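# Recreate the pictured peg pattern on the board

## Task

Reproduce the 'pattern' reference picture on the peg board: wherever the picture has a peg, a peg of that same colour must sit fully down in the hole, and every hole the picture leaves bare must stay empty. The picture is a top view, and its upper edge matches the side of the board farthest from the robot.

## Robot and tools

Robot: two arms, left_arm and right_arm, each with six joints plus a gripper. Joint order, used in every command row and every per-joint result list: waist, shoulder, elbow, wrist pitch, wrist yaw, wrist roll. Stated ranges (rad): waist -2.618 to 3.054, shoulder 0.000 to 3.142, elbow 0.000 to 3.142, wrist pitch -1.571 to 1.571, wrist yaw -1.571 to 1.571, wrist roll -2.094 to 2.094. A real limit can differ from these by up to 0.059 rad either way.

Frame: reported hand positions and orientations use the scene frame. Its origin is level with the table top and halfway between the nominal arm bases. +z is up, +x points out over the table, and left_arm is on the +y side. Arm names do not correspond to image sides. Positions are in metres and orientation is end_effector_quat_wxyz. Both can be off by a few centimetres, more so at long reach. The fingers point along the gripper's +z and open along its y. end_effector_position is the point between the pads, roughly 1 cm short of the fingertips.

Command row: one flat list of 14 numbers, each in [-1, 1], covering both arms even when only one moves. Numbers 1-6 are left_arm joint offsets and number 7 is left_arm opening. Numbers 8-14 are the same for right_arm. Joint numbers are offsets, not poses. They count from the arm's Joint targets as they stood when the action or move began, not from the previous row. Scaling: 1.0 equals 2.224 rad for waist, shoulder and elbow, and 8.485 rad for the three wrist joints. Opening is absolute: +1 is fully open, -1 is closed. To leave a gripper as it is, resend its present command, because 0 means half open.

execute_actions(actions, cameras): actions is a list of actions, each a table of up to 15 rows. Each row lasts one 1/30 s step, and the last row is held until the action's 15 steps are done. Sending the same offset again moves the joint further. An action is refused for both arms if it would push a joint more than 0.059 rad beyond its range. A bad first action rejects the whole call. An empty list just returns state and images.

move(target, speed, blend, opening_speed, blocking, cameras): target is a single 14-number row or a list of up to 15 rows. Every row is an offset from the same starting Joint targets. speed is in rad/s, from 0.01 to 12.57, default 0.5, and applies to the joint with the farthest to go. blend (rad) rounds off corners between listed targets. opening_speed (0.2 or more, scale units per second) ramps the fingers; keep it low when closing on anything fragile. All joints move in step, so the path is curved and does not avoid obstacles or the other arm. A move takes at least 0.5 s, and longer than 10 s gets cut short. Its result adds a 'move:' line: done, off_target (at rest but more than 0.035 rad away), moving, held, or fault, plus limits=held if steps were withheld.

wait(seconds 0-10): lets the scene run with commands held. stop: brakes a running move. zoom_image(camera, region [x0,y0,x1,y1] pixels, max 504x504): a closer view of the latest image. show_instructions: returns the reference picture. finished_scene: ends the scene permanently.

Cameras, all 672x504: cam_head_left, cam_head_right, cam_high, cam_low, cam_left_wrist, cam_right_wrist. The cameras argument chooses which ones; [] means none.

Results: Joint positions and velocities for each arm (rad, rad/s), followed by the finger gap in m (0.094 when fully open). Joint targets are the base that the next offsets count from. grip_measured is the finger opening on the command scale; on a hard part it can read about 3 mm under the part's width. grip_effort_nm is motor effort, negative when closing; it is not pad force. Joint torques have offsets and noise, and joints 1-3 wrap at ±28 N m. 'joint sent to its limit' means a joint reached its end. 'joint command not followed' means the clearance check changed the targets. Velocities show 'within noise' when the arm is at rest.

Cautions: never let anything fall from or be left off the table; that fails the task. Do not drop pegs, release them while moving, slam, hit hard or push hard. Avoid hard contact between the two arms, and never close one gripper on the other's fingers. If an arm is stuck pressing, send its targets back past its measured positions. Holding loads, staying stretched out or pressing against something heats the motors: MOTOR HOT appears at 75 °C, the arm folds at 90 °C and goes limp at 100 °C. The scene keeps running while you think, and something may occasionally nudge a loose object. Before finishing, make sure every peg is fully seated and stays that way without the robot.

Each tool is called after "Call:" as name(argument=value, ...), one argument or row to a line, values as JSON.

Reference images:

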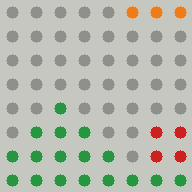

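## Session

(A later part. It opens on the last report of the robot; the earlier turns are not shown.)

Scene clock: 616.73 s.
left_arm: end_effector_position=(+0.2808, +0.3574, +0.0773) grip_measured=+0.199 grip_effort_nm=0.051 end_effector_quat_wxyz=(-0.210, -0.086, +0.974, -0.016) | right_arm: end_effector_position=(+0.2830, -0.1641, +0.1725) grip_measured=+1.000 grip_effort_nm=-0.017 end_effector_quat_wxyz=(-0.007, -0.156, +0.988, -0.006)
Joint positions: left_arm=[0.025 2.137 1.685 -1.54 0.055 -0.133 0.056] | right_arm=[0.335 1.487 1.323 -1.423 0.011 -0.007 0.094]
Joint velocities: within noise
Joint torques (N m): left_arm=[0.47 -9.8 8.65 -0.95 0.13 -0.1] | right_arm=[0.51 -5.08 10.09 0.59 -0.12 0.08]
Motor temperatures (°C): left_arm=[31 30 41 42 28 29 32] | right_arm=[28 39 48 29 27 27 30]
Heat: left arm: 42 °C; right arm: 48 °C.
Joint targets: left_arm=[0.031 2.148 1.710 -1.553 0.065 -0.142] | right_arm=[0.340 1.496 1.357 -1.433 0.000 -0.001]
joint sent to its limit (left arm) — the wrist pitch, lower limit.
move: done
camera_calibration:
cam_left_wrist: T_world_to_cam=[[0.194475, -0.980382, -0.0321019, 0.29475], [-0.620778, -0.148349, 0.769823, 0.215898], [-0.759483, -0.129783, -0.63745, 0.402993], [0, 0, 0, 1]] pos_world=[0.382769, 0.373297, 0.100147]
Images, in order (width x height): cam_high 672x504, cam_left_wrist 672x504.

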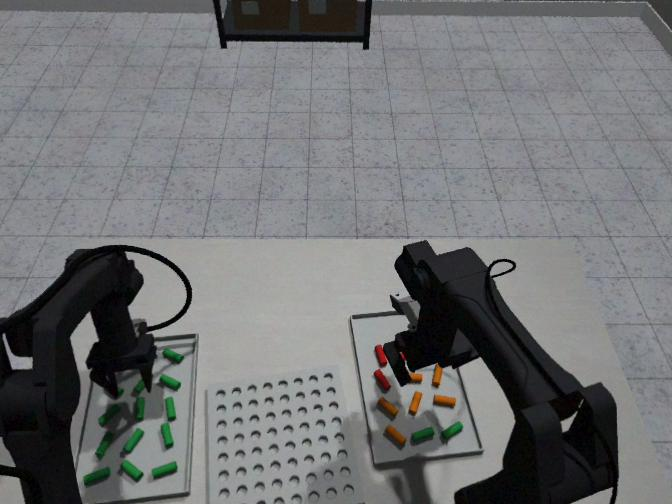

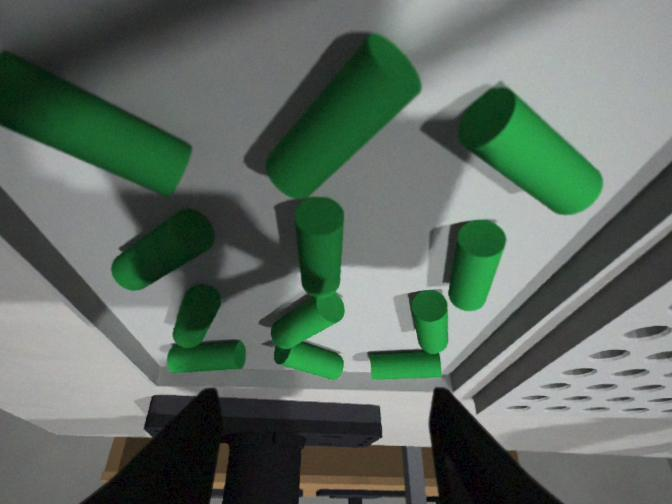

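Call:
move(
  target=[0,0.0223,-0.0486,0.0172,0,0,0.2,0,0,0,0,0,0,1],
  speed=0.15,
  cameras=["cam_left_wrist","cam_low"],
)

Scene clock: 627.27 s.
left_arm: end_effector_position=(+0.2826, +0.3574, +0.0448) grip_measured=+0.199 grip_effort_nm=0.056 end_effector_quat_wxyz=(-0.208, -0.086, +0.974, -0.016) | right_arm: end_effector_position=(+0.2830, -0.1641, +0.1725) grip_measured=+1.000 grip_effort_nm=-0.017 end_effector_quat_wxyz=(-0.007, -0.156, +0.988, -0.006)
Joint positions: left_arm=[0.025 2.174 1.612 -1.426 0.055 -0.134 0.056] | right_arm=[0.335 1.487 1.323 -1.423 0.011 -0.007 0.094]
Joint velocities: within noise
Joint torques (N m): left_arm=[0.43 -8.91 5.05 -0.67 0.14 -0.13] | right_arm=[0.53 -5.11 10.09 0.59 -0.12 0.07]
Motor temperatures (°C): left_arm=[31 33 39 40 28 29 32] | right_arm=[28 39 49 29 27 27 30]
Heat: left arm: 40 °C; right arm: 49 °C.
Joint targets: left_arm=[0.031 2.197 1.602 -1.408 0.065 -0.142] | right_arm=[0.340 1.496 1.357 -1.433 0.000 -0.001]
move: done
camera_calibration:
cam_left_wrist: T_world_to_cam=[[0.195449, -0.98021, -0.0314204, 0.293002], [-0.623843, -0.148984, 0.767218, 0.243204], [-0.756716, -0.13035, -0.640616, 0.383258], [0, 0, 0, 1]] pos_world=[0.384472, 0.373395, 0.0681373]
Images, in order (width x height): cam_low 672x504, cam_left_wrist 672x504.

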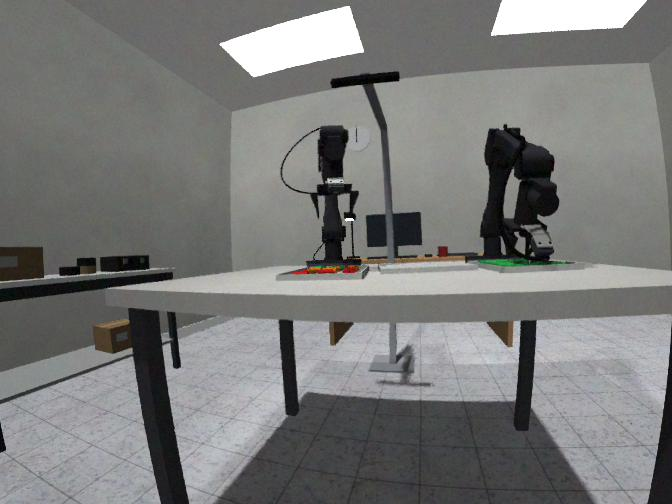

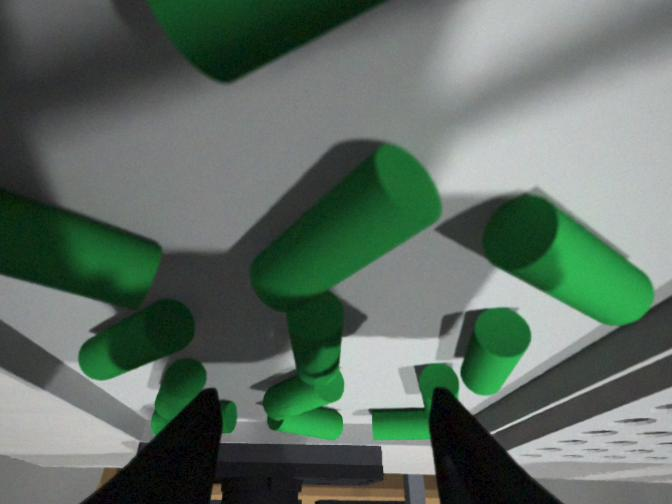

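Call:
move(
  target=[
    [0,-0.2666,-0.0175,-0.0144,-0.0077,0.0167,0.2,0,0,0,0,0,0,1],
    [-0.1308,-0.4033,-0.3156,0.1895,-0.0077,0.0167,0.2,0,0,0,0,0,0,1],
    [-0.1308,-0.0828,-0.4949,0.3194,-0.0077,0.0167,0.2,0,0,0,0,0,0,1],
  ],
  speed=1,
  blend=0.1,
  cameras=["cam_left_wrist","cam_high","cam_low"],
)

Scene clock: 678.23 s.
left_arm: end_effector_position=(+0.4112, +0.2440, +0.0812) grip_measured=+0.199 grip_effort_nm=0.061 end_effector_quat_wxyz=(+0.621, +0.097, +0.773, -0.084) | right_arm: end_effector_position=(+0.2830, -0.1641, +0.1725) grip_measured=+1.000 grip_effort_nm=-0.017 end_effector_quat_wxyz=(-0.007, -0.156, +0.988, -0.006)
Joint positions: left_arm=[-0.257 1.998 0.506 1.275 0.008 -0.007 0.056] | right_arm=[0.335 1.487 1.323 -1.423 0.011 -0.007 0.094]
Joint velocities: within noise
Joint torques (N m): left_arm=[-0.31 -6.8 3.93 2.06 -0.12 0.08] | right_arm=[0.51 -5.09 10.07 0.59 -0.11 0.08]
Motor temperatures (°C): left_arm=[31 34 36 38 28 29 32] | right_arm=[28 38 49 29 27 27 30]
Heat: left arm: 38 °C; right arm: 49 °C.
Joint targets: left_arm=[-0.260 2.013 0.501 1.302 0.000 -0.001] | right_arm=[0.340 1.496 1.357 -1.433 0.000 -0.001]
move: done
camera_calibration:
cam_left_wrist: T_world_to_cam=[[-0.233209, -0.971802, 0.0348585, 0.326736], [-0.61186, 0.118781, -0.781996, 0.334137], [0.755805, -0.203697, -0.622308, -0.116407], [0, 0, 0, 1]] pos_world=[0.368624, 0.254122, 0.177464]
Images, in order (width x height): cam_high 672x504, cam_low 672x504, cam_left_wrist 672x504.

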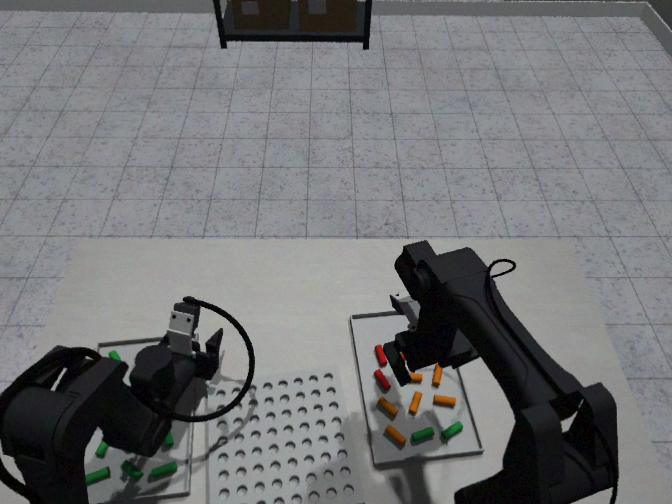

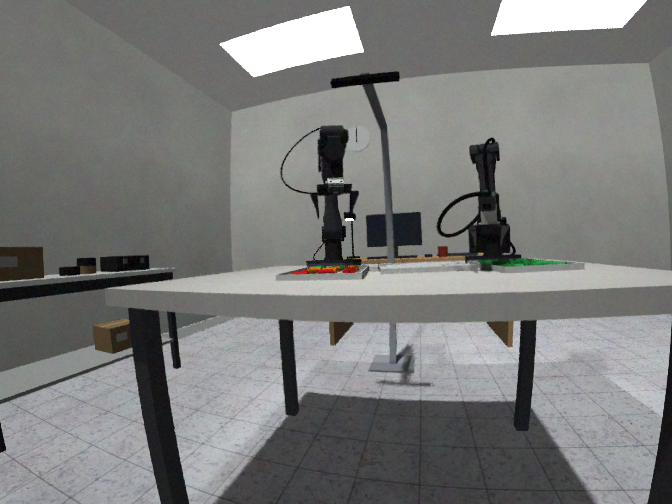

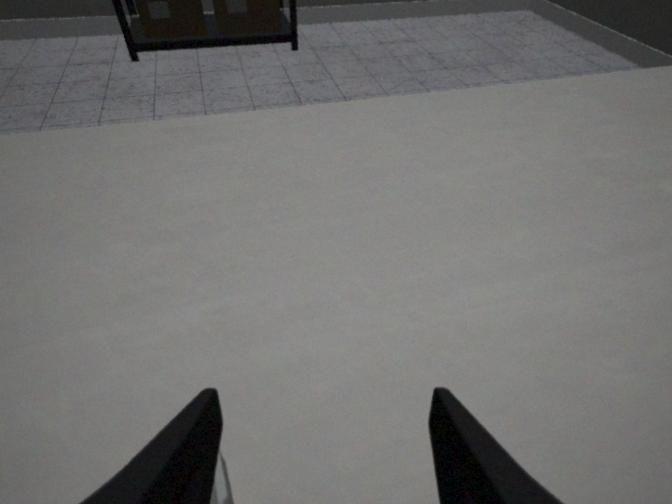

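Call:
zoom_image(
  camera="cam_low",
  region=[420, 120, 600, 290],
)

Call:
zoom_image(
  camera="cam_high",
  region=[80, 280, 260, 480],
)

Scaled by 2.800 from the camera's 672x504 image, which has a finer 960x720 frame.

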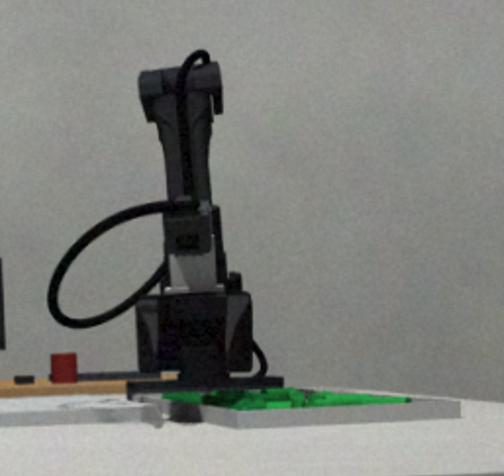

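Scaled by 2.520 from the camera's 672x504 image, which has a finer 960x720 frame.

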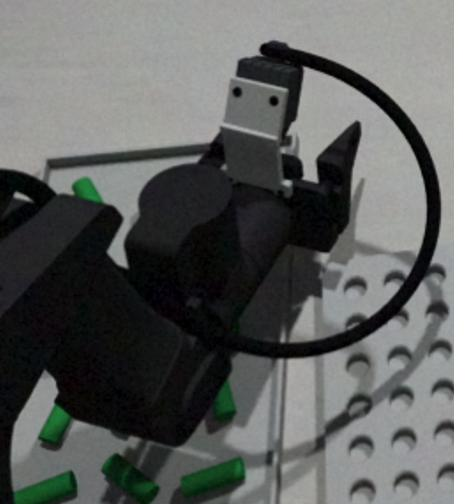

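Call:
move(
  target=[0,0.0734,0.0053,0.0179,0,0,0.2,0,0,0,0,0,0,1],
  speed=0.15,
  cameras=["cam_left_wrist"],
)

Call:
zoom_image(
  camera="cam_left_wrist",
  region=[150, 300, 510, 504],
)

Scene clock: 701.43 s.
left_arm: end_effector_position=(+0.4088, +0.2446, +0.0517) grip_measured=+0.199 grip_effort_nm=0.056 end_effector_quat_wxyz=(+0.617, +0.104, +0.776, -0.079) | right_arm: end_effector_position=(+0.2830, -0.1641, +0.1725) grip_measured=+1.000 grip_effort_nm=-0.017 end_effector_quat_wxyz=(-0.007, -0.156, +0.988, -0.006)
Joint positions: left_arm=[-0.257 2.14 0.506 1.406 0.008 0.008 0.056] | right_arm=[0.335 1.487 1.323 -1.423 0.011 -0.007 0.094]
Joint velocities: within noise
Joint torques (N m): left_arm=[-0.31 -5.38 4.14 2.29 -0.1 -0.11] | right_arm=[0.51 -5.08 10.07 0.59 -0.12 0.08]
Motor temperatures (°C): left_arm=[31 32 36 41 28 29 32] | right_arm=[28 38 49 29 27 27 30]
Heat: left arm: 41 °C; right arm: 49 °C.
Joint targets: left_arm=[-0.260 2.176 0.513 1.454 0.000 -0.001] | right_arm=[0.340 1.496 1.357 -1.433 0.000 -0.001]
move: off_target (left_arm); left_arm: the wrist pitch is farthest, 0.048 rad from its target
camera_calibration:
cam_left_wrist: T_world_to_cam=[[-0.236247, -0.971483, 0.0201886, 0.329742], [-0.617215, 0.133984, -0.775302, 0.307606], [0.750488, -0.195623, -0.631267, -0.132244], [0, 0, 0, 1]] pos_world=[0.367007, 0.253255, 0.148349]
Images, in order (width x height): cam_left_wrist 672x504.

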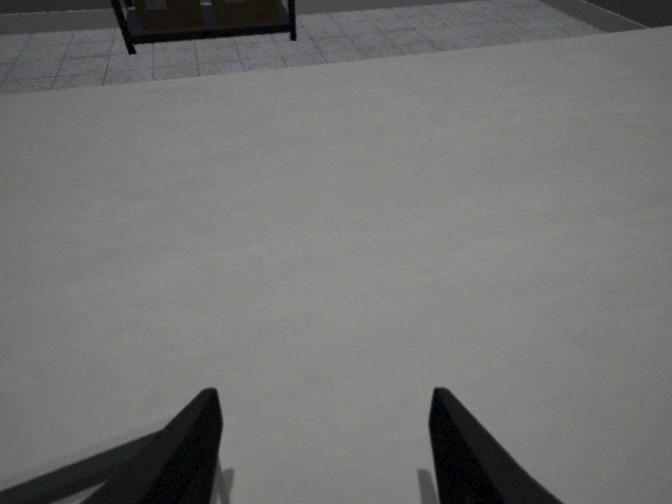

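Scaled by 1.400 from the camera's 672x504 image, which has a finer 960x720 frame.

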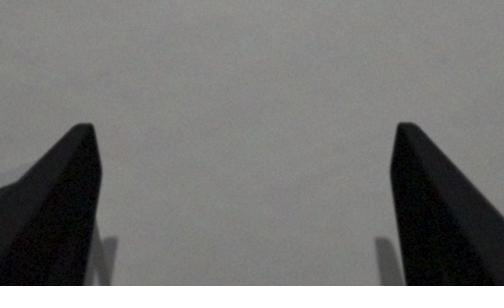

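Call:
move(
  target=[
    [0.027,-0.1551,0.0809,-0.0886,0,0,0.2,0,0,0,0,0,0,1],
    [0.0719,-0.3939,0.174,-0.1478,0,0,0.2,0,0,0,0,0,0,1],
    [0.1115,-0.2208,0.3219,-0.3014,0,-0.0235,0.2,0,0,0,0,0,0,1],
  ],
  speed=1,
  blend=0.1,
  cameras=["cam_left_wrist"],
)

Scene clock: 805.90 s.
left_arm: end_effector_position=(+0.2677, +0.3528, +0.0907) grip_measured=+0.199 grip_effort_nm=0.051 end_effector_quat_wxyz=(+0.004, -0.090, +0.996, -0.004) | right_arm: end_effector_position=(+0.2830, -0.1641, +0.1725) grip_measured=+1.000 grip_effort_nm=-0.022 end_effector_quat_wxyz=(-0.007, -0.156, +0.988, -0.006)
Joint positions: left_arm=[-0.018 1.669 1.199 -1.092 0.007 -0.191 0.056] | right_arm=[0.335 1.487 1.323 -1.423 0.011 -0.007 0.094]
Joint velocities: within noise
Joint torques (N m): left_arm=[0.38 -5.85 9.89 -0.09 -0.1 -0.13] | right_arm=[0.53 -5.08 10.07 0.59 -0.12 0.07]
Motor temperatures (°C): left_arm=[31 32 35 48 28 29 31] | right_arm=[28 38 49 29 27 27 30]
Heat: left arm: 48 °C; right arm: 49 °C.
Joint targets: left_arm=[-0.012 1.685 1.229 -1.103 0.000 -0.200] | right_arm=[0.340 1.496 1.357 -1.433 0.000 -0.001]
move: done
camera_calibration:
cam_left_wrist: T_world_to_cam=[[0.208283, -0.978042, -0.00716384, 0.286465], [-0.880761, -0.19074, 0.43345, 0.31176], [-0.425299, -0.0839704, -0.901149, 0.319279], [0, 0, 0, 1]] pos_world=[0.350709, 0.36645, 0.154638]
Images, in order (width x height): cam_left_wrist 672x504.

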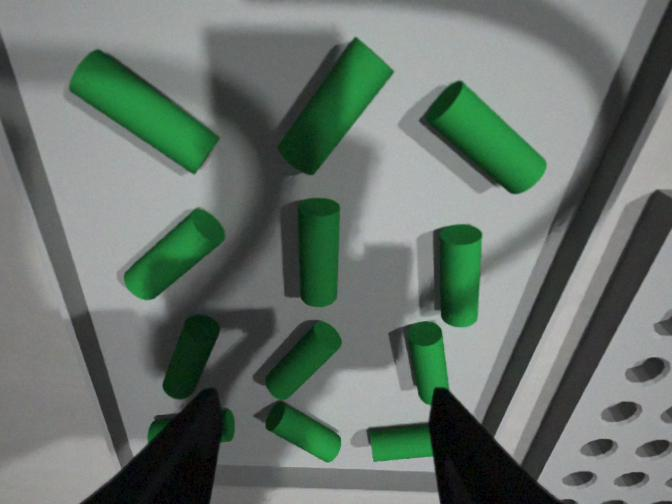

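Call:
move(
  target=[0,0.0346,-0.072,0.0282,0,0,0.2,0,0,0,0,0,0,1],
  speed=0.3,
  cameras=["cam_left_wrist"],
)

Scene clock: 814.10 s.
left_arm: end_effector_position=(+0.2743, +0.3528, +0.0405) grip_measured=+0.199 grip_effort_nm=0.061 end_effector_quat_wxyz=(+0.009, -0.090, +0.996, -0.005) | right_arm: end_effector_position=(+0.2830, -0.1641, +0.1725) grip_measured=+1.000 grip_effort_nm=-0.022 end_effector_quat_wxyz=(-0.007, -0.156, +0.988, -0.006)
Joint positions: left_arm=[-0.018 1.747 1.079 -0.884 0.007 -0.192 0.056] | right_arm=[0.335 1.487 1.323 -1.423 0.011 -0.007 0.094]
Joint velocities: within noise
Joint torques (N m): left_arm=[0.29 -6.54 5.74 0.19 -0.07 -0.13] | right_arm=[0.53 -5.09 10.06 0.58 -0.12 0.08]
Motor temperatures (°C): left_arm=[31 32 36 45 28 29 31] | right_arm=[28 38 49 29 27 27 30]
Heat: left arm: 45 °C; right arm: 49 °C.
Joint targets: left_arm=[-0.012 1.762 1.069 -0.864 0.000 -0.200] | right_arm=[0.340 1.496 1.357 -1.433 0.000 -0.001]
move: done
camera_calibration:
cam_left_wrist: T_world_to_cam=[[0.208749, -0.977957, -0.00496627, 0.284429], [-0.88497, -0.191057, 0.424646, 0.340979], [-0.416235, -0.0842496, -0.905346, 0.274705], [0, 0, 0, 1]] pos_world=[0.356724, 0.366449, 0.10532]
Images, in order (width x height): cam_left_wrist 672x504.

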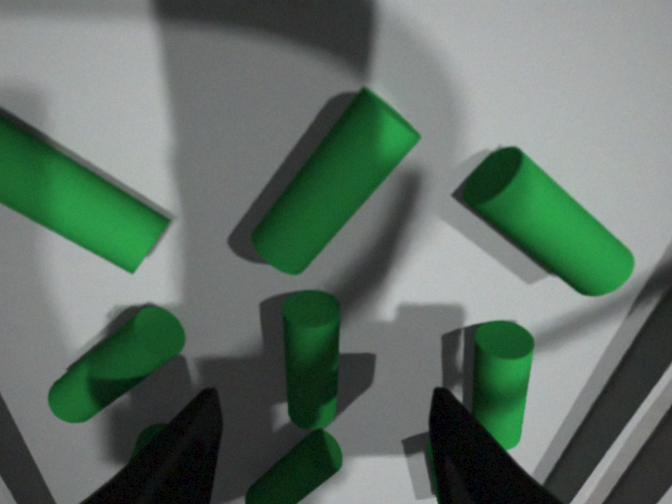

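Call:
move(
  target=[
    [0,-0.03,0,0,0,0,0.2,0,0,0,0,0,0,1],
    [0,-0.03,0,0,0,0,-0.35,0,0,0,0,0,0,1],
    [0,0.0,0,0,0,0,-0.35,0,0,0,0,0,0,1],
  ],
  speed=0.3,
  cameras=["cam_left_wrist"],
)

Scene clock: 825.93 s.
left_arm: end_effector_position=(+0.2749, +0.3528, +0.0409) grip_measured=-0.349 grip_effort_nm=-0.085 end_effector_quat_wxyz=(+0.010, -0.090, +0.996, -0.005) | right_arm: end_effector_position=(+0.2830, -0.1641, +0.1725) grip_measured=+1.000 grip_effort_nm=-0.017 end_effector_quat_wxyz=(-0.007, -0.156, +0.988, -0.006)
Joint positions: left_arm=[-0.018 1.746 1.079 -0.882 0.007 -0.192 0.031] | right_arm=[0.335 1.487 1.323 -1.423 0.011 -0.007 0.094]
Joint velocities: within noise
Joint torques (N m): left_arm=[0.34 -6.3 5.67 0.27 -0.09 -0.1] | right_arm=[0.53 -5.11 10.06 0.6 -0.12 0.08]
Motor temperatures (°C): left_arm=[31 32 36 43 28 29 31] | right_arm=[28 38 49 29 27 27 30]
Heat: left arm: 43 °C; right arm: 49 °C.
Joint targets: left_arm=[-0.012 1.762 1.069 -0.864 0.000 -0.200] | right_arm=[0.340 1.496 1.357 -1.433 0.000 -0.001]
move: done
camera_calibration:
cam_left_wrist: T_world_to_cam=[[0.209116, -0.977881, -0.0042978, 0.284117], [-0.886182, -0.191361, 0.421974, 0.341912], [-0.413463, -0.0844329, -0.906598, 0.274622], [0, 0, 0, 1]] pos_world=[0.357129, 0.366449, 0.105915]
Images, in order (width x height): cam_left_wrist 672x504.

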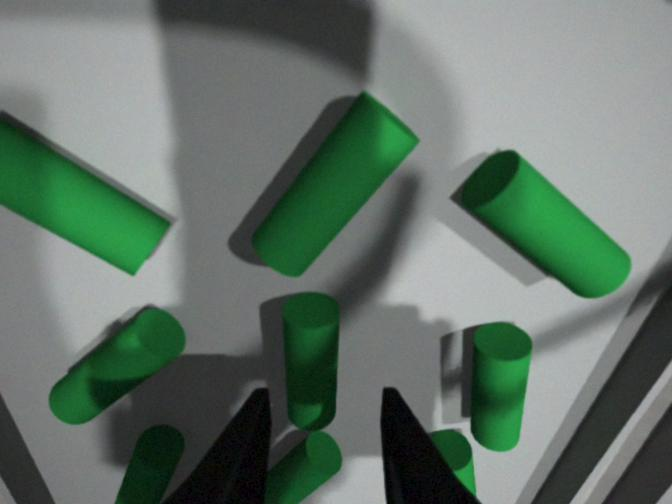

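Call:
move(
  target=[
    [0,-0.04,0,0,0,0,-0.35,0,0,0,0,0,0,1],
    [0,-0.02,0.0279,-0.0015,0,0,-0.35,0,0,0,0,0,0,1],
    [0,0.0225,0.0279,-0.0015,0,0,-0.35,0,0,0,0,0,0,1],
  ],
  speed=0.3,
  cameras=["cam_left_wrist"],
)

Scene clock: 871.20 s.
left_arm: end_effector_position=(+0.2812, +0.3527, +0.0334) grip_measured=-0.349 grip_effort_nm=-0.090 end_effector_quat_wxyz=(+0.000, -0.090, +0.996, -0.004) | right_arm: end_effector_position=(+0.2830, -0.1641, +0.1725) grip_measured=+1.000 grip_effort_nm=-0.017 end_effector_quat_wxyz=(-0.007, -0.156, +0.988, -0.006)
Joint positions: left_arm=[-0.018 1.799 1.111 -0.882 0.007 -0.192 0.031] | right_arm=[0.335 1.487 1.323 -1.423 0.011 -0.007 0.094]
Joint velocities: within noise
Joint torques (N m): left_arm=[0.43 -6.79 8.2 0.07 -0.07 -0.14] | right_arm=[0.53 -5.11 10.07 0.59 -0.12 0.09]
Motor temperatures (°C): left_arm=[31 31 35 40 28 29 31] | right_arm=[28 38 50 29 27 27 30]
Heat: left arm: 40 °C; right arm: 50 °C.
Joint targets: left_arm=[-0.012 1.812 1.131 -0.877 0.000 -0.200] | right_arm=[0.340 1.496 1.357 -1.433 0.000 -0.001]
move: done
camera_calibration:
cam_left_wrist: T_world_to_cam=[[0.20897, -0.977882, -0.0088292, 0.28289], [-0.877282, -0.191446, 0.440142, 0.347495], [-0.432097, -0.0842305, -0.897885, 0.275315], [0, 0, 0, 1]] pos_world=[0.364699, 0.366349, 0.0967516]
Images, in order (width x height): cam_left_wrist 672x504.

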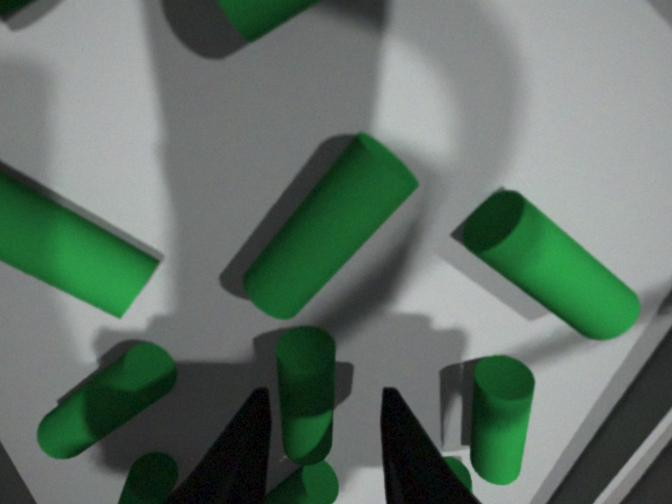

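Call:
move(
  target=[
    [0,0,0,0,0,0,-1,0,0,0,0,0,0,1],
  ],
  speed=0.3,
  opening_speed=1,
  cameras=["cam_left_wrist"],
)

Scene clock: 879.00 s.
left_arm: end_effector_position=(+0.2823, +0.3527, +0.0350) grip_measured=-0.986 grip_effort_nm=-0.764 end_effector_quat_wxyz=(+0.001, -0.090, +0.996, -0.004) | right_arm: end_effector_position=(+0.2830, -0.1641, +0.1725) grip_measured=+1.000 grip_effort_nm=-0.017 end_effector_quat_wxyz=(-0.007, -0.156, +0.988, -0.006)
Joint positions: left_arm=[-0.018 1.799 1.118 -0.888 0.007 -0.193 0.001] | right_arm=[0.335 1.487 1.323 -1.423 0.011 -0.007 0.094]
Joint velocities: within noise
Joint torques (N m): left_arm=[0.4 -6.97 7.75 0.11 -0.09 -0.09] | right_arm=[0.53 -5.11 10.07 0.59 -0.12 0.08]
Motor temperatures (°C): left_arm=[31 32 35 40 28 29 31] | right_arm=[28 38 50 29 27 27 30]
Heat: left arm: 40 °C; right arm: 50 °C.
Joint targets: left_arm=[-0.012 1.812 1.131 -0.876 0.000 -0.200] | right_arm=[0.340 1.496 1.357 -1.433 0.000 -0.001]
move: done
camera_calibration:
cam_left_wrist: T_world_to_cam=[[0.209346, -0.977804, -0.00855063, 0.282598], [-0.87775, -0.191764, 0.439069, 0.348083], [-0.430963, -0.0844119, -0.898413, 0.276894], [0, 0, 0, 1]] pos_world=[0.365701, 0.366448, 0.0983494]
Images, in order (width x height): cam_left_wrist 672x504.

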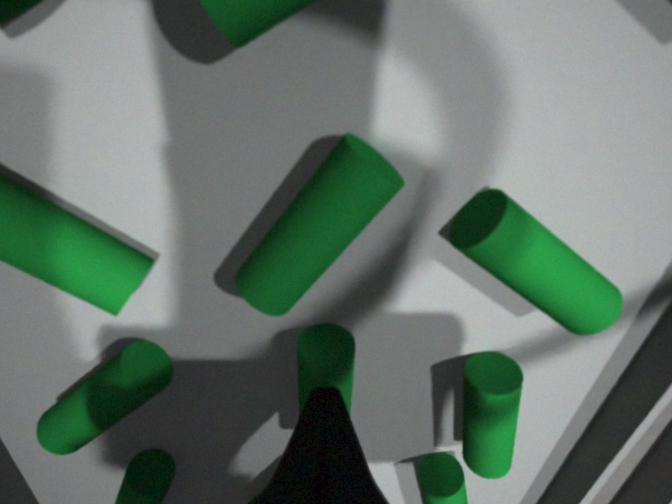

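Call:
move(
  target=[
    [0,-0.02,0,0,0,0,-1,0,0,0,0,0,0,1],
    [0,-0.02,0,0,0,0,-0.35,0,0,0,0,0,0,1],
    [0,0.0125,0,0.0033,0,0,-0.35,0,0,0,0,0,0,1],
  ],
  speed=0.2,
  cameras=["cam_left_wrist"],
)

Call:
move(
  target=[
    [0,0,0,0,0,0,-1,0,0,0,0,0,0,1],
  ],
  speed=0.3,
  opening_speed=1,
  cameras=["cam_left_wrist"],
)

Scene clock: 901.00 s.
left_arm: end_effector_position=(+0.2845, +0.3527, +0.0278) grip_measured=-0.351 grip_effort_nm=0.066 end_effector_quat_wxyz=(-0.002, -0.090, +0.996, -0.003) | right_arm: end_effector_position=(+0.2830, -0.1641, +0.1725) grip_measured=+1.000 grip_effort_nm=-0.022 end_effector_quat_wxyz=(-0.007, -0.156, +0.988, -0.006)
Joint positions: left_arm=[-0.018 1.824 1.118 -0.868 0.007 -0.193 0.03] | right_arm=[0.335 1.487 1.323 -1.423 0.011 -0.007 0.094]
Joint velocities: within noise
Joint torques (N m): left_arm=[0.42 -6.9 7.62 0.17 -0.08 -0.07] | right_arm=[0.53 -5.09 10.06 0.59 -0.12 0.08]
Motor temperatures (°C): left_arm=[31 33 35 39 28 29 32] | right_arm=[28 38 50 29 27 27 30]
Heat: left arm: 39 °C; right arm: 50 °C.
Joint targets: left_arm=[-0.012 1.840 1.131 -0.848 0.000 -0.200] | right_arm=[0.340 1.496 1.357 -1.433 0.000 -0.001]
move: done
camera_calibration:
cam_left_wrist: T_world_to_cam=[[0.209266, -0.977806, -0.0101119, 0.282163], [-0.875364, -0.191931, 0.443734, 0.35245], [-0.435827, -0.0840071, -0.896101, 0.272625], [0, 0, 0, 1]] pos_world=[0.368293, 0.366449, 0.090759]
Images, in order (width x height): cam_left_wrist 672x504.

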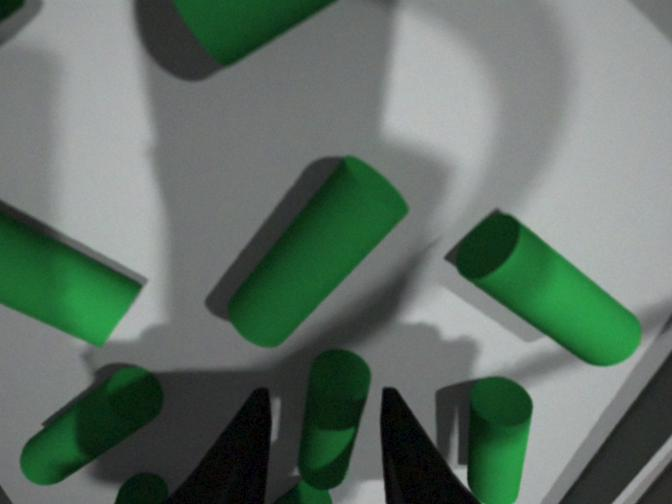

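Scene clock: 901.87 s.
left_arm: end_effector_position=(+0.2846, +0.3527, +0.0278) grip_measured=-0.714 grip_effort_nm=-1.038 end_effector_quat_wxyz=(-0.002, -0.090, +0.996, -0.003) | right_arm: end_effector_position=(+0.2830, -0.1641, +0.1725) grip_measured=+1.000 grip_effort_nm=-0.022 end_effector_quat_wxyz=(-0.007, -0.156, +0.988, -0.006)
Joint positions: left_arm=[-0.018 1.824 1.118 -0.868 0.007 -0.193 0.013] | right_arm=[0.335 1.487 1.323 -1.423 0.011 -0.007 0.094]
Joint velocities: within noise
Joint torques (N m): left_arm=[0.51 -6.79 7.84 0.18 -0.05 -0.1] | right_arm=[0.51 -5.11 10.07 0.59 -0.12 0.07]
Motor temperatures (°C): left_arm=[31 33 35 39 28 29 32] | right_arm=[28 38 50 29 27 27 30]
Heat: left arm: 39 °C; right arm: 50 °C.
Joint targets: left_arm=[-0.012 1.840 1.131 -0.848 0.000 -0.200] | right_arm=[0.340 1.496 1.357 -1.433 0.000 -0.001]
move: done
camera_calibration:
cam_left_wrist: T_world_to_cam=[[0.209719, -0.97771, -0.0100506, 0.281933], [-0.875457, -0.192343, 0.443373, 0.352757], [-0.435424, -0.084185, -0.896281, 0.272602], [0, 0, 0, 1]] pos_world=[0.368394, 0.366448, 0.0907582]
Images, in order (width x height): cam_left_wrist 672x504.

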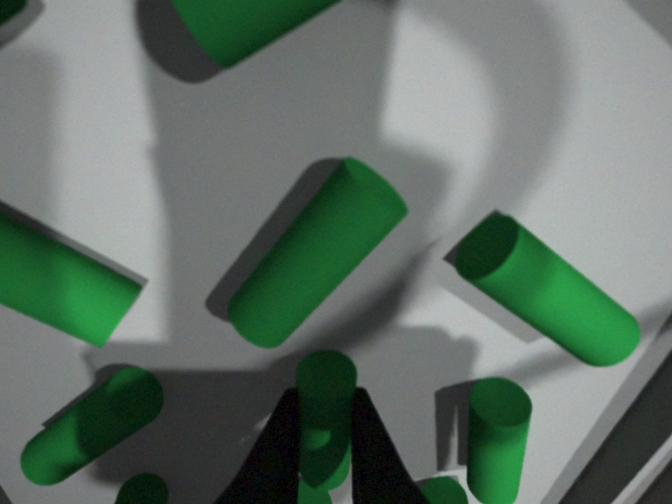

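Call:
move(
  target=[
    [0,-0.063,0.058,-0.0191,0,0,-1,0,0,0,0,0,0,1],
    [-0.0868,0.299,0.596,-0.0795,0,0.0236,-1,0,0,0,0,0,0,1],
  ],
  speed=0.8,
  blend=0.05,
  cameras=["cam_left_wrist","cam_high"],
)

Scene clock: 923.47 s.
left_arm: end_effector_position=(+0.4423, +0.2618, +0.0954) grip_measured=-0.714 grip_effort_nm=-1.048 end_effector_quat_wxyz=(+0.004, +0.094, +0.996, -0.004) | right_arm: end_effector_position=(+0.2830, -0.1641, +0.1725) grip_measured=+1.000 grip_effort_nm=-0.017 end_effector_quat_wxyz=(-0.007, -0.156, +0.988, -0.006)
Joint positions: left_arm=[-0.205 2.478 2.427 -1.511 0.006 -0.011 0.013] | right_arm=[0.335 1.487 1.323 -1.423 0.011 -0.007 0.094]
Joint velocities: within noise
Joint torques (N m): left_arm=[-0.03 -11.71 9.81 -0.13 -0.07 0.11] | right_arm=[0.53 -5.11 10.07 0.58 -0.12 0.08]
Motor temperatures (°C): left_arm=[31 33 35 39 28 29 33] | right_arm=[28 38 50 29 27 27 30]
Heat: left arm: 39 °C; right arm: 50 °C.
Joint targets: left_arm=[-0.206 2.505 2.457 -1.523 0.000 0.000] | right_arm=[0.340 1.496 1.357 -1.433 0.000 -0.001]
move: done
camera_calibration:
cam_left_wrist: T_world_to_cam=[[-0.15758, -0.987463, -0.00919381, 0.325606], [-0.891201, 0.138196, 0.432045, 0.364878], [-0.425358, 0.0762752, -0.901805, 0.348285], [0, 0, 0, 1]] pos_world=[0.524634, 0.244534, 0.159435]
Images, in order (width x height): cam_high 672x504, cam_left_wrist 672x504.

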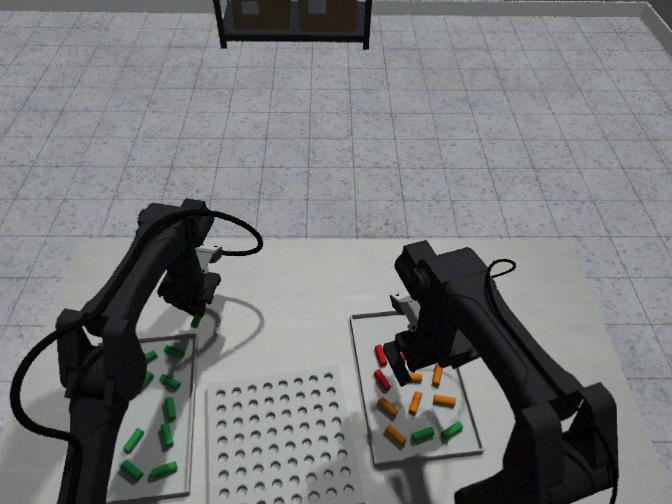

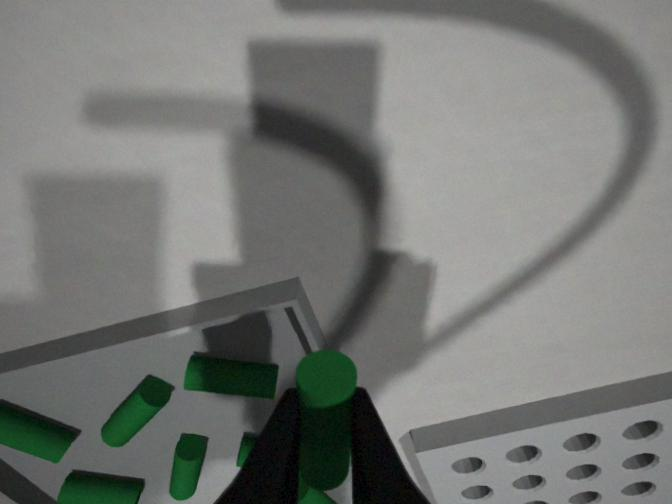

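Call:
move(
  target=[
    [-0.0445,0,0,0,0,0,-1,0,0,0,0,0,0,1],
    [-0.0445,-0.012,-0.1217,0.0288,0,0,-1,0,0,0,0,0,0,1],
  ],
  speed=0.4,
  cameras=["cam_left_wrist"],
)

Scene clock: 948.43 s.
left_arm: end_effector_position=(+0.4301, +0.2157, +0.0371) grip_measured=-0.714 grip_effort_nm=-1.048 end_effector_quat_wxyz=(-0.006, +0.145, +0.989, -0.001) | right_arm: end_effector_position=(+0.2830, -0.1641, +0.1725) grip_measured=+1.000 grip_effort_nm=-0.022 end_effector_quat_wxyz=(-0.007, -0.156, +0.988, -0.006)
Joint positions: left_arm=[-0.306 2.478 2.195 -1.298 0.004 -0.009 0.013] | right_arm=[0.335 1.487 1.323 -1.423 0.011 -0.007 0.094]
Joint velocities: within noise
Joint torques (N m): left_arm=[0.12 -14.01 6.34 0.16 -0.03 0.08] | right_arm=[0.53 -5.09 10.06 0.59 -0.12 0.07]
Motor temperatures (°C): left_arm=[31 39 38 38 28 29 33] | right_arm=[28 38 50 29 27 27 30]
Heat: left arm: 39 °C; right arm: 50 °C.
Joint targets: left_arm=[-0.304 2.479 2.186 -1.278 0.000 0.000] | right_arm=[0.340 1.496 1.357 -1.433 0.000 -0.001]
move: done
camera_calibration:
cam_left_wrist: T_world_to_cam=[[-0.258464, -0.965943, -0.0122541, 0.316534], [-0.864563, 0.225641, 0.449019, 0.354494], [-0.430961, 0.12665, -0.893438, 0.285264], [0, 0, 0, 1]] pos_world=[0.511233, 0.189637, 0.0995698]
Images, in order (width x height): cam_left_wrist 672x504.

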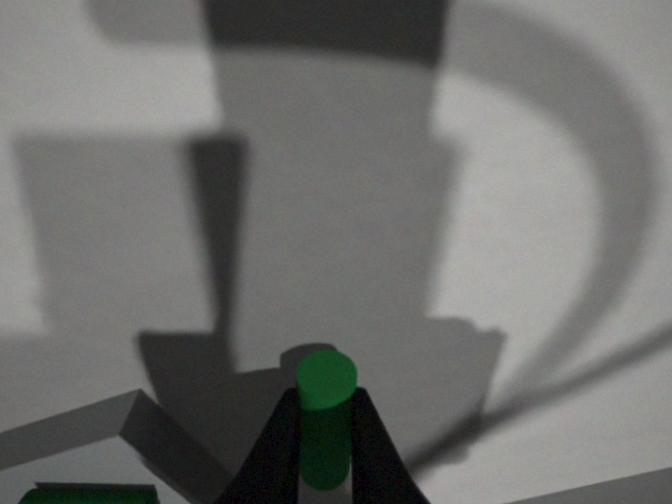

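Call:
move(
  target=[0,0.002,-0.0139,0.0042,0,0,-1,0,0,0,0,0,0,1],
  speed=0.1,
  cameras=["cam_left_wrist"],
)

Scene clock: 953.80 s.
left_arm: end_effector_position=(+0.4308, +0.2155, +0.0311) grip_measured=-0.714 grip_effort_nm=-1.038 end_effector_quat_wxyz=(-0.004, +0.145, +0.989, -0.002) | right_arm: end_effector_position=(+0.2830, -0.1641, +0.1725) grip_measured=+1.000 grip_effort_nm=-0.022 end_effector_quat_wxyz=(-0.007, -0.156, +0.988, -0.006)
Joint positions: left_arm=[-0.306 2.478 2.171 -1.27 0.004 -0.009 0.013] | right_arm=[0.335 1.487 1.323 -1.423 0.011 -0.007 0.094]
Joint velocities: within noise
Joint torques (N m): left_arm=[0.02 -13.72 5.57 0.25 -0.05 0.09] | right_arm=[0.51 -5.11 10.07 0.59 -0.12 0.08]
Motor temperatures (°C): left_arm=[31 41 37 38 28 29 33] | right_arm=[28 38 50 29 27 27 30]
Heat: left arm: 41 °C; right arm: 50 °C.
Joint targets: left_arm=[-0.304 2.483 2.155 -1.243 0.000 0.000] | right_arm=[0.340 1.496 1.357 -1.433 0.000 -0.001]
move: done
camera_calibration:
cam_left_wrist: T_world_to_cam=[[-0.258416, -0.965958, -0.0120721, 0.316362], [-0.866366, 0.226208, 0.445241, 0.358665], [-0.427354, 0.125516, -0.895329, 0.279043], [0, 0, 0, 1]] pos_world=[0.511738, 0.189435, 0.0939619]
Images, in order (width x height): cam_left_wrist 672x504.

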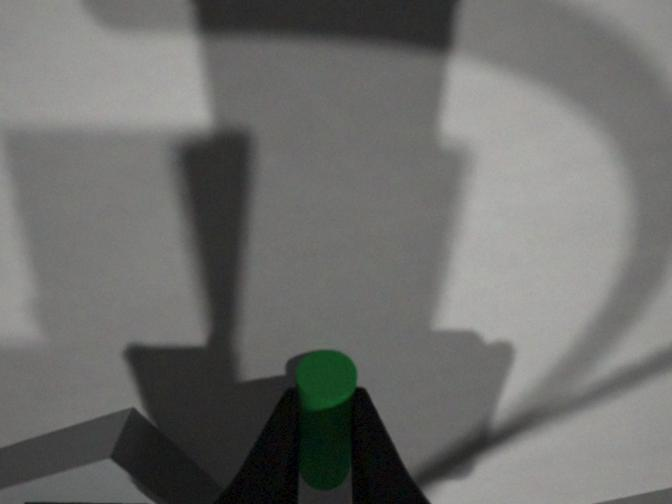

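Call:
move(
  target=[0,0.002,-0.0139,0.0042,0,0,-1,0,0,0,0,0,0,1],
  speed=0.1,
  cameras=["cam_left_wrist"],
)

Scene clock: 959.00 s.
left_arm: end_effector_position=(+0.4304, +0.2156, +0.0290) grip_measured=-0.714 grip_effort_nm=-1.053 end_effector_quat_wxyz=(-0.003, +0.145, +0.989, -0.002) | right_arm: end_effector_position=(+0.2830, -0.1641, +0.1725) grip_measured=+1.000 grip_effort_nm=-0.017 end_effector_quat_wxyz=(-0.007, -0.156, +0.988, -0.006)
Joint positions: left_arm=[-0.306 2.476 2.159 -1.26 0.004 -0.009 0.013] | right_arm=[0.335 1.487 1.323 -1.423 0.011 -0.007 0.094]
Joint velocities: within noise
Joint torques (N m): left_arm=[0.1 -13.16 3.89 0.55 -0.03 0.06] | right_arm=[0.51 -5.09 10.07 0.59 -0.12 0.08]
Motor temperatures (°C): left_arm=[31 42 37 38 28 29 33] | right_arm=[28 38 50 29 27 27 30]
Heat: left arm: 42 °C; right arm: 50 °C.
Joint targets: left_arm=[-0.304 2.487 2.124 -1.207 0.000 0.000] | right_arm=[0.340 1.496 1.357 -1.433 0.000 -0.001]
move: off_target (left_arm); left_arm: the wrist pitch is farthest, 0.053 rad from its target
camera_calibration:
cam_left_wrist: T_world_to_cam=[[-0.25844, -0.965952, -0.0120337, 0.316434], [-0.866494, 0.226287, 0.444952, 0.359286], [-0.427079, 0.125421, -0.895474, 0.276857], [0, 0, 0, 1]] pos_world=[0.511339, 0.189635, 0.0918612]
Images, in order (width x height): cam_left_wrist 672x504.

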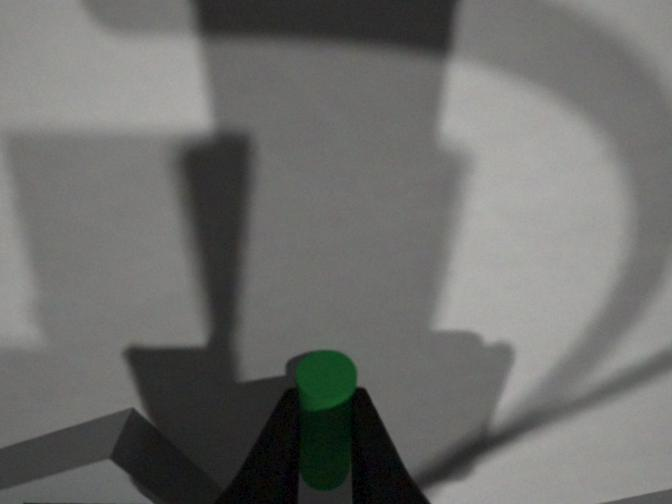

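Call:
move(
  target=[
    [0,-0.0018,0.0139,-0.0042,0,0,-1,0,0,0,0,0,0,1],
    [0,-0.0018,0.0139,-0.0042,0,0,-0.3,0,0,0,0,0,0,1],
    [0,0.0081,0.1497,-0.0372,0,0,-0.3,0,0,0,0,0,0,1],
    [0,-0.2639,-0.2806,0.0833,0,0,-0.3,0,0,0,0,0,0,1],
    [0,-0.3262,-0.575,0.1782,0,0,-0.3,0,0,0,0,0,0,1],
  ],
  speed=0.9,
  blend=[0,0,0.03,0.1,0],
  cameras=["cam_left_wrist"],
)

Scene clock: 982.67 s.
left_arm: end_effector_position=(+0.4212, +0.2185, +0.0757) grip_measured=-0.301 grip_effort_nm=0.061 end_effector_quat_wxyz=(+0.434, +0.131, +0.888, -0.070) | right_arm: end_effector_position=(+0.2830, -0.1641, +0.1725) grip_measured=+1.000 grip_effort_nm=-0.017 end_effector_quat_wxyz=(-0.007, -0.156, +0.988, -0.006)
Joint positions: left_arm=[-0.306 1.797 0.854 0.282 0.004 -0.009 0.033] | right_arm=[0.335 1.487 1.323 -1.423 0.011 -0.007 0.094]
Joint velocities: within noise
Joint torques (N m): left_arm=[0.17 -11.79 6.19 1.68 -0.06 0.09] | right_arm=[0.51 -5.08 10.07 0.59 -0.11 0.07]
Motor temperatures (°C): left_arm=[31 40 36 38 28 29 33] | right_arm=[28 38 50 29 27 27 30]
Heat: left arm: 40 °C; right arm: 50 °C.
Joint targets: left_arm=[-0.304 1.762 0.845 0.305 0.000 0.000] | right_arm=[0.340 1.496 1.357 -1.433 0.000 -0.001]
move: done
camera_calibration:
cam_left_wrist: T_world_to_cam=[[-0.263763, -0.964302, 0.0234571, 0.316479], [-0.869194, 0.227063, -0.439255, 0.397864], [0.418248, -0.136248, -0.898056, 0.0156953], [0, 0, 0, 1]] pos_world=[0.422732, 0.21698, 0.181435]
Images, in order (width x height): cam_left_wrist 672x504.

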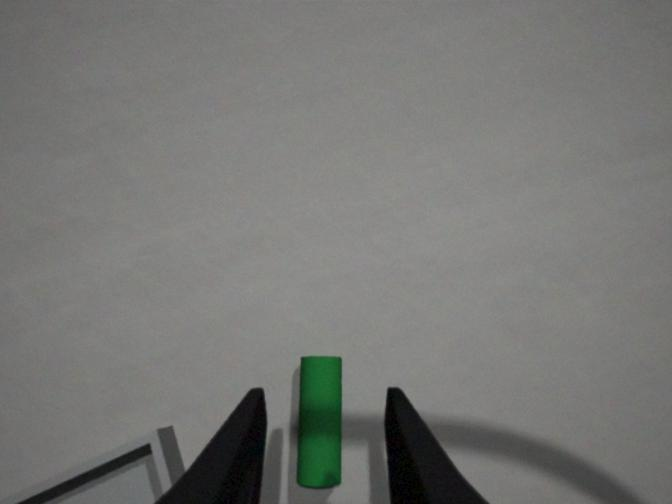

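Call:
move(
  target=[0,0.0855,-0.0335,0.0312,0,0,-0.3,0,0,0,0,0,0,1],
  speed=0.25,
  cameras=["cam_left_wrist"],
)

Scene clock: 988.93 s.
left_arm: end_effector_position=(+0.4253, +0.2172, +0.0397) grip_measured=-0.301 grip_effort_nm=0.056 end_effector_quat_wxyz=(+0.458, +0.130, +0.876, -0.073) | right_arm: end_effector_position=(+0.2830, -0.1641, +0.1725) grip_measured=+1.000 grip_effort_nm=-0.022 end_effector_quat_wxyz=(-0.007, -0.156, +0.988, -0.006)
Joint positions: left_arm=[-0.306 1.933 0.78 0.547 0.004 -0.008 0.033] | right_arm=[0.335 1.487 1.323 -1.423 0.011 -0.007 0.094]
Joint velocities: within noise
Joint torques (N m): left_arm=[0.13 -7.47 5.23 1.74 -0.05 0.08] | right_arm=[0.51 -5.09 10.07 0.58 -0.12 0.07]
Motor temperatures (°C): left_arm=[31 39 35 39 28 29 33] | right_arm=[28 38 50 29 27 27 30]
Heat: left arm: 39 °C; right arm: 50 °C.
Joint targets: left_arm=[-0.304 1.952 0.771 0.569 0.000 0.000] | right_arm=[0.340 1.496 1.357 -1.433 0.000 -0.001]
move: done
camera_calibration:
cam_left_wrist: T_world_to_cam=[[-0.265225, -0.963864, 0.0249489, 0.317688], [-0.844981, 0.219894, -0.487497, 0.378941], [0.464394, -0.150378, -0.872768, -0.0361702], [0, 0, 0, 1]] pos_world=[0.421255, 0.217442, 0.145238]
Images, in order (width x height): cam_left_wrist 672x504.

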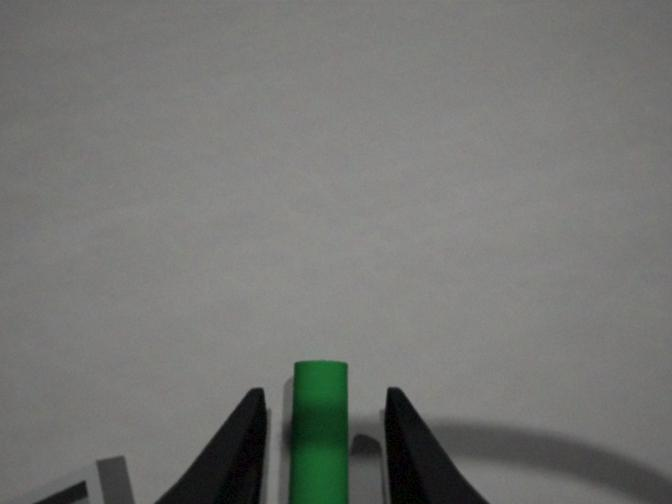

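Call:
move(
  target=[0,0.0128,-0.005,0.0047,0,0,-0.3,0,0,0,0,0,0,1],
  speed=0.15,
  cameras=["cam_left_wrist"],
)

Scene clock: 995.13 s.
left_arm: end_effector_position=(+0.4253, +0.2172, +0.0330) grip_measured=-0.301 grip_effort_nm=0.066 end_effector_quat_wxyz=(+0.461, +0.130, +0.875, -0.073) | right_arm: end_effector_position=(+0.2830, -0.1641, +0.1725) grip_measured=+1.000 grip_effort_nm=-0.012 end_effector_quat_wxyz=(-0.007, -0.156, +0.988, -0.006)
Joint positions: left_arm=[-0.306 1.959 0.771 0.587 0.004 -0.008 0.033] | right_arm=[0.335 1.487 1.323 -1.423 0.011 -0.007 0.094]
Joint velocities: within noise
Joint torques (N m): left_arm=[0.02 -7.23 4.85 1.78 -0.06 0.12] | right_arm=[0.53 -5.11 10.09 0.59 -0.12 0.07]
Motor temperatures (°C): left_arm=[31 37 35 40 28 29 33] | right_arm=[28 38 50 29 27 27 30]
Heat: left arm: 40 °C; right arm: 50 °C.
Joint targets: left_arm=[-0.304 1.980 0.760 0.609 0.000 0.000] | right_arm=[0.340 1.496 1.357 -1.433 0.000 -0.001]
move: done
camera_calibration:
cam_left_wrist: T_world_to_cam=[[-0.265659, -0.963748, 0.0248012, 0.317968], [-0.842321, 0.219519, -0.492247, 0.374827], [0.468958, -0.15166, -0.870102, -0.0436529], [0, 0, 0, 1]] pos_world=[0.420667, 0.217539, 0.138639]
Images, in order (width x height): cam_left_wrist 672x504.

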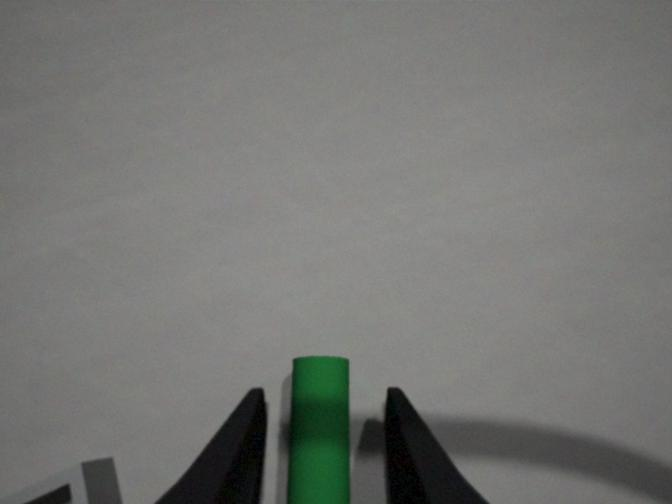

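Call:
move(
  target=[0,0.0077,-0.003,0.0028,0,0,-0.3,0,0,0,0,0,0,1],
  speed=0.15,
  cameras=[],
)

Call:
move(
  target=[0,0,0,0,0,0,-1,0,0,0,0,0,0,1],
  opening_speed=1,
  cameras=["cam_left_wrist"],
)

Scene clock: 1006.57 s.
left_arm: end_effector_position=(+0.4267, +0.2168, +0.0317) grip_measured=-0.301 grip_effort_nm=0.066 end_effector_quat_wxyz=(+0.467, +0.130, +0.872, -0.074) | right_arm: end_effector_position=(+0.2830, -0.1641, +0.1725) grip_measured=+1.000 grip_effort_nm=-0.017 end_effector_quat_wxyz=(-0.007, -0.156, +0.988, -0.006)
Joint positions: left_arm=[-0.306 1.973 0.766 0.62 0.004 -0.007 0.033] | right_arm=[0.335 1.487 1.323 -1.423 0.011 -0.007 0.094]
Joint velocities: within noise
Joint torques (N m): left_arm=[0.01 -6.9 4.64 1.68 -0.06 0.09] | right_arm=[0.51 -5.09 10.06 0.59 -0.12 0.07]
Motor temperatures (°C): left_arm=[31 36 35 41 28 29 32] | right_arm=[28 38 50 29 27 27 30]
Heat: left arm: 41 °C; right arm: 50 °C.
Joint targets: left_arm=[-0.304 1.997 0.753 0.633 0.000 0.000] | right_arm=[0.340 1.496 1.357 -1.433 0.000 -0.001]
move: done
No camera images: "cameras" was empty.

Scene clock: 1007.47 s.
left_arm: end_effector_position=(+0.4268, +0.2168, +0.0317) grip_measured=-0.688 grip_effort_nm=-1.048 end_effector_quat_wxyz=(+0.467, +0.130, +0.872, -0.074) | right_arm: end_effector_position=(+0.2830, -0.1641, +0.1725) grip_measured=+1.000 grip_effort_nm=-0.017 end_effector_quat_wxyz=(-0.007, -0.156, +0.988, -0.006)
Joint positions: left_arm=[-0.306 1.973 0.766 0.621 0.004 -0.007 0.015] | right_arm=[0.335 1.487 1.323 -1.423 0.011 -0.007 0.094]
Joint velocities: within noise
Joint torques (N m): left_arm=[0.21 -7.06 4.78 1.68 -0.05 0.09] | right_arm=[0.53 -5.09 10.07 0.59 -0.12 0.07]
Motor temperatures (°C): left_arm=[31 36 35 41 28 29 33] | right_arm=[28 38 50 29 27 27 30]
Heat: left arm: 41 °C; right arm: 50 °C.
Joint targets: left_arm=[-0.304 1.997 0.753 0.633 0.000 0.000] | right_arm=[0.340 1.496 1.357 -1.433 0.000 -0.001]
move: done
camera_calibration:
cam_left_wrist: T_world_to_cam=[[-0.266382, -0.963554, 0.0245791, 0.318296], [-0.835273, 0.218042, -0.504755, 0.373242], [0.480999, -0.154988, -0.862913, -0.0502145], [0, 0, 0, 1]] pos_world=[0.4207, 0.217531, 0.137241]
Images, in order (width x height): cam_left_wrist 672x504.

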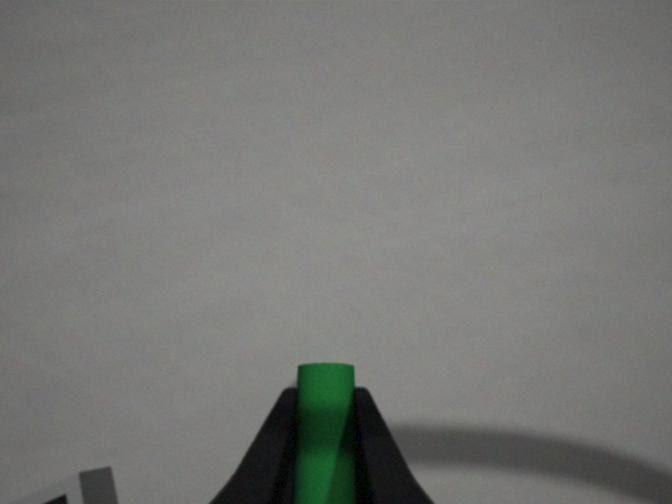

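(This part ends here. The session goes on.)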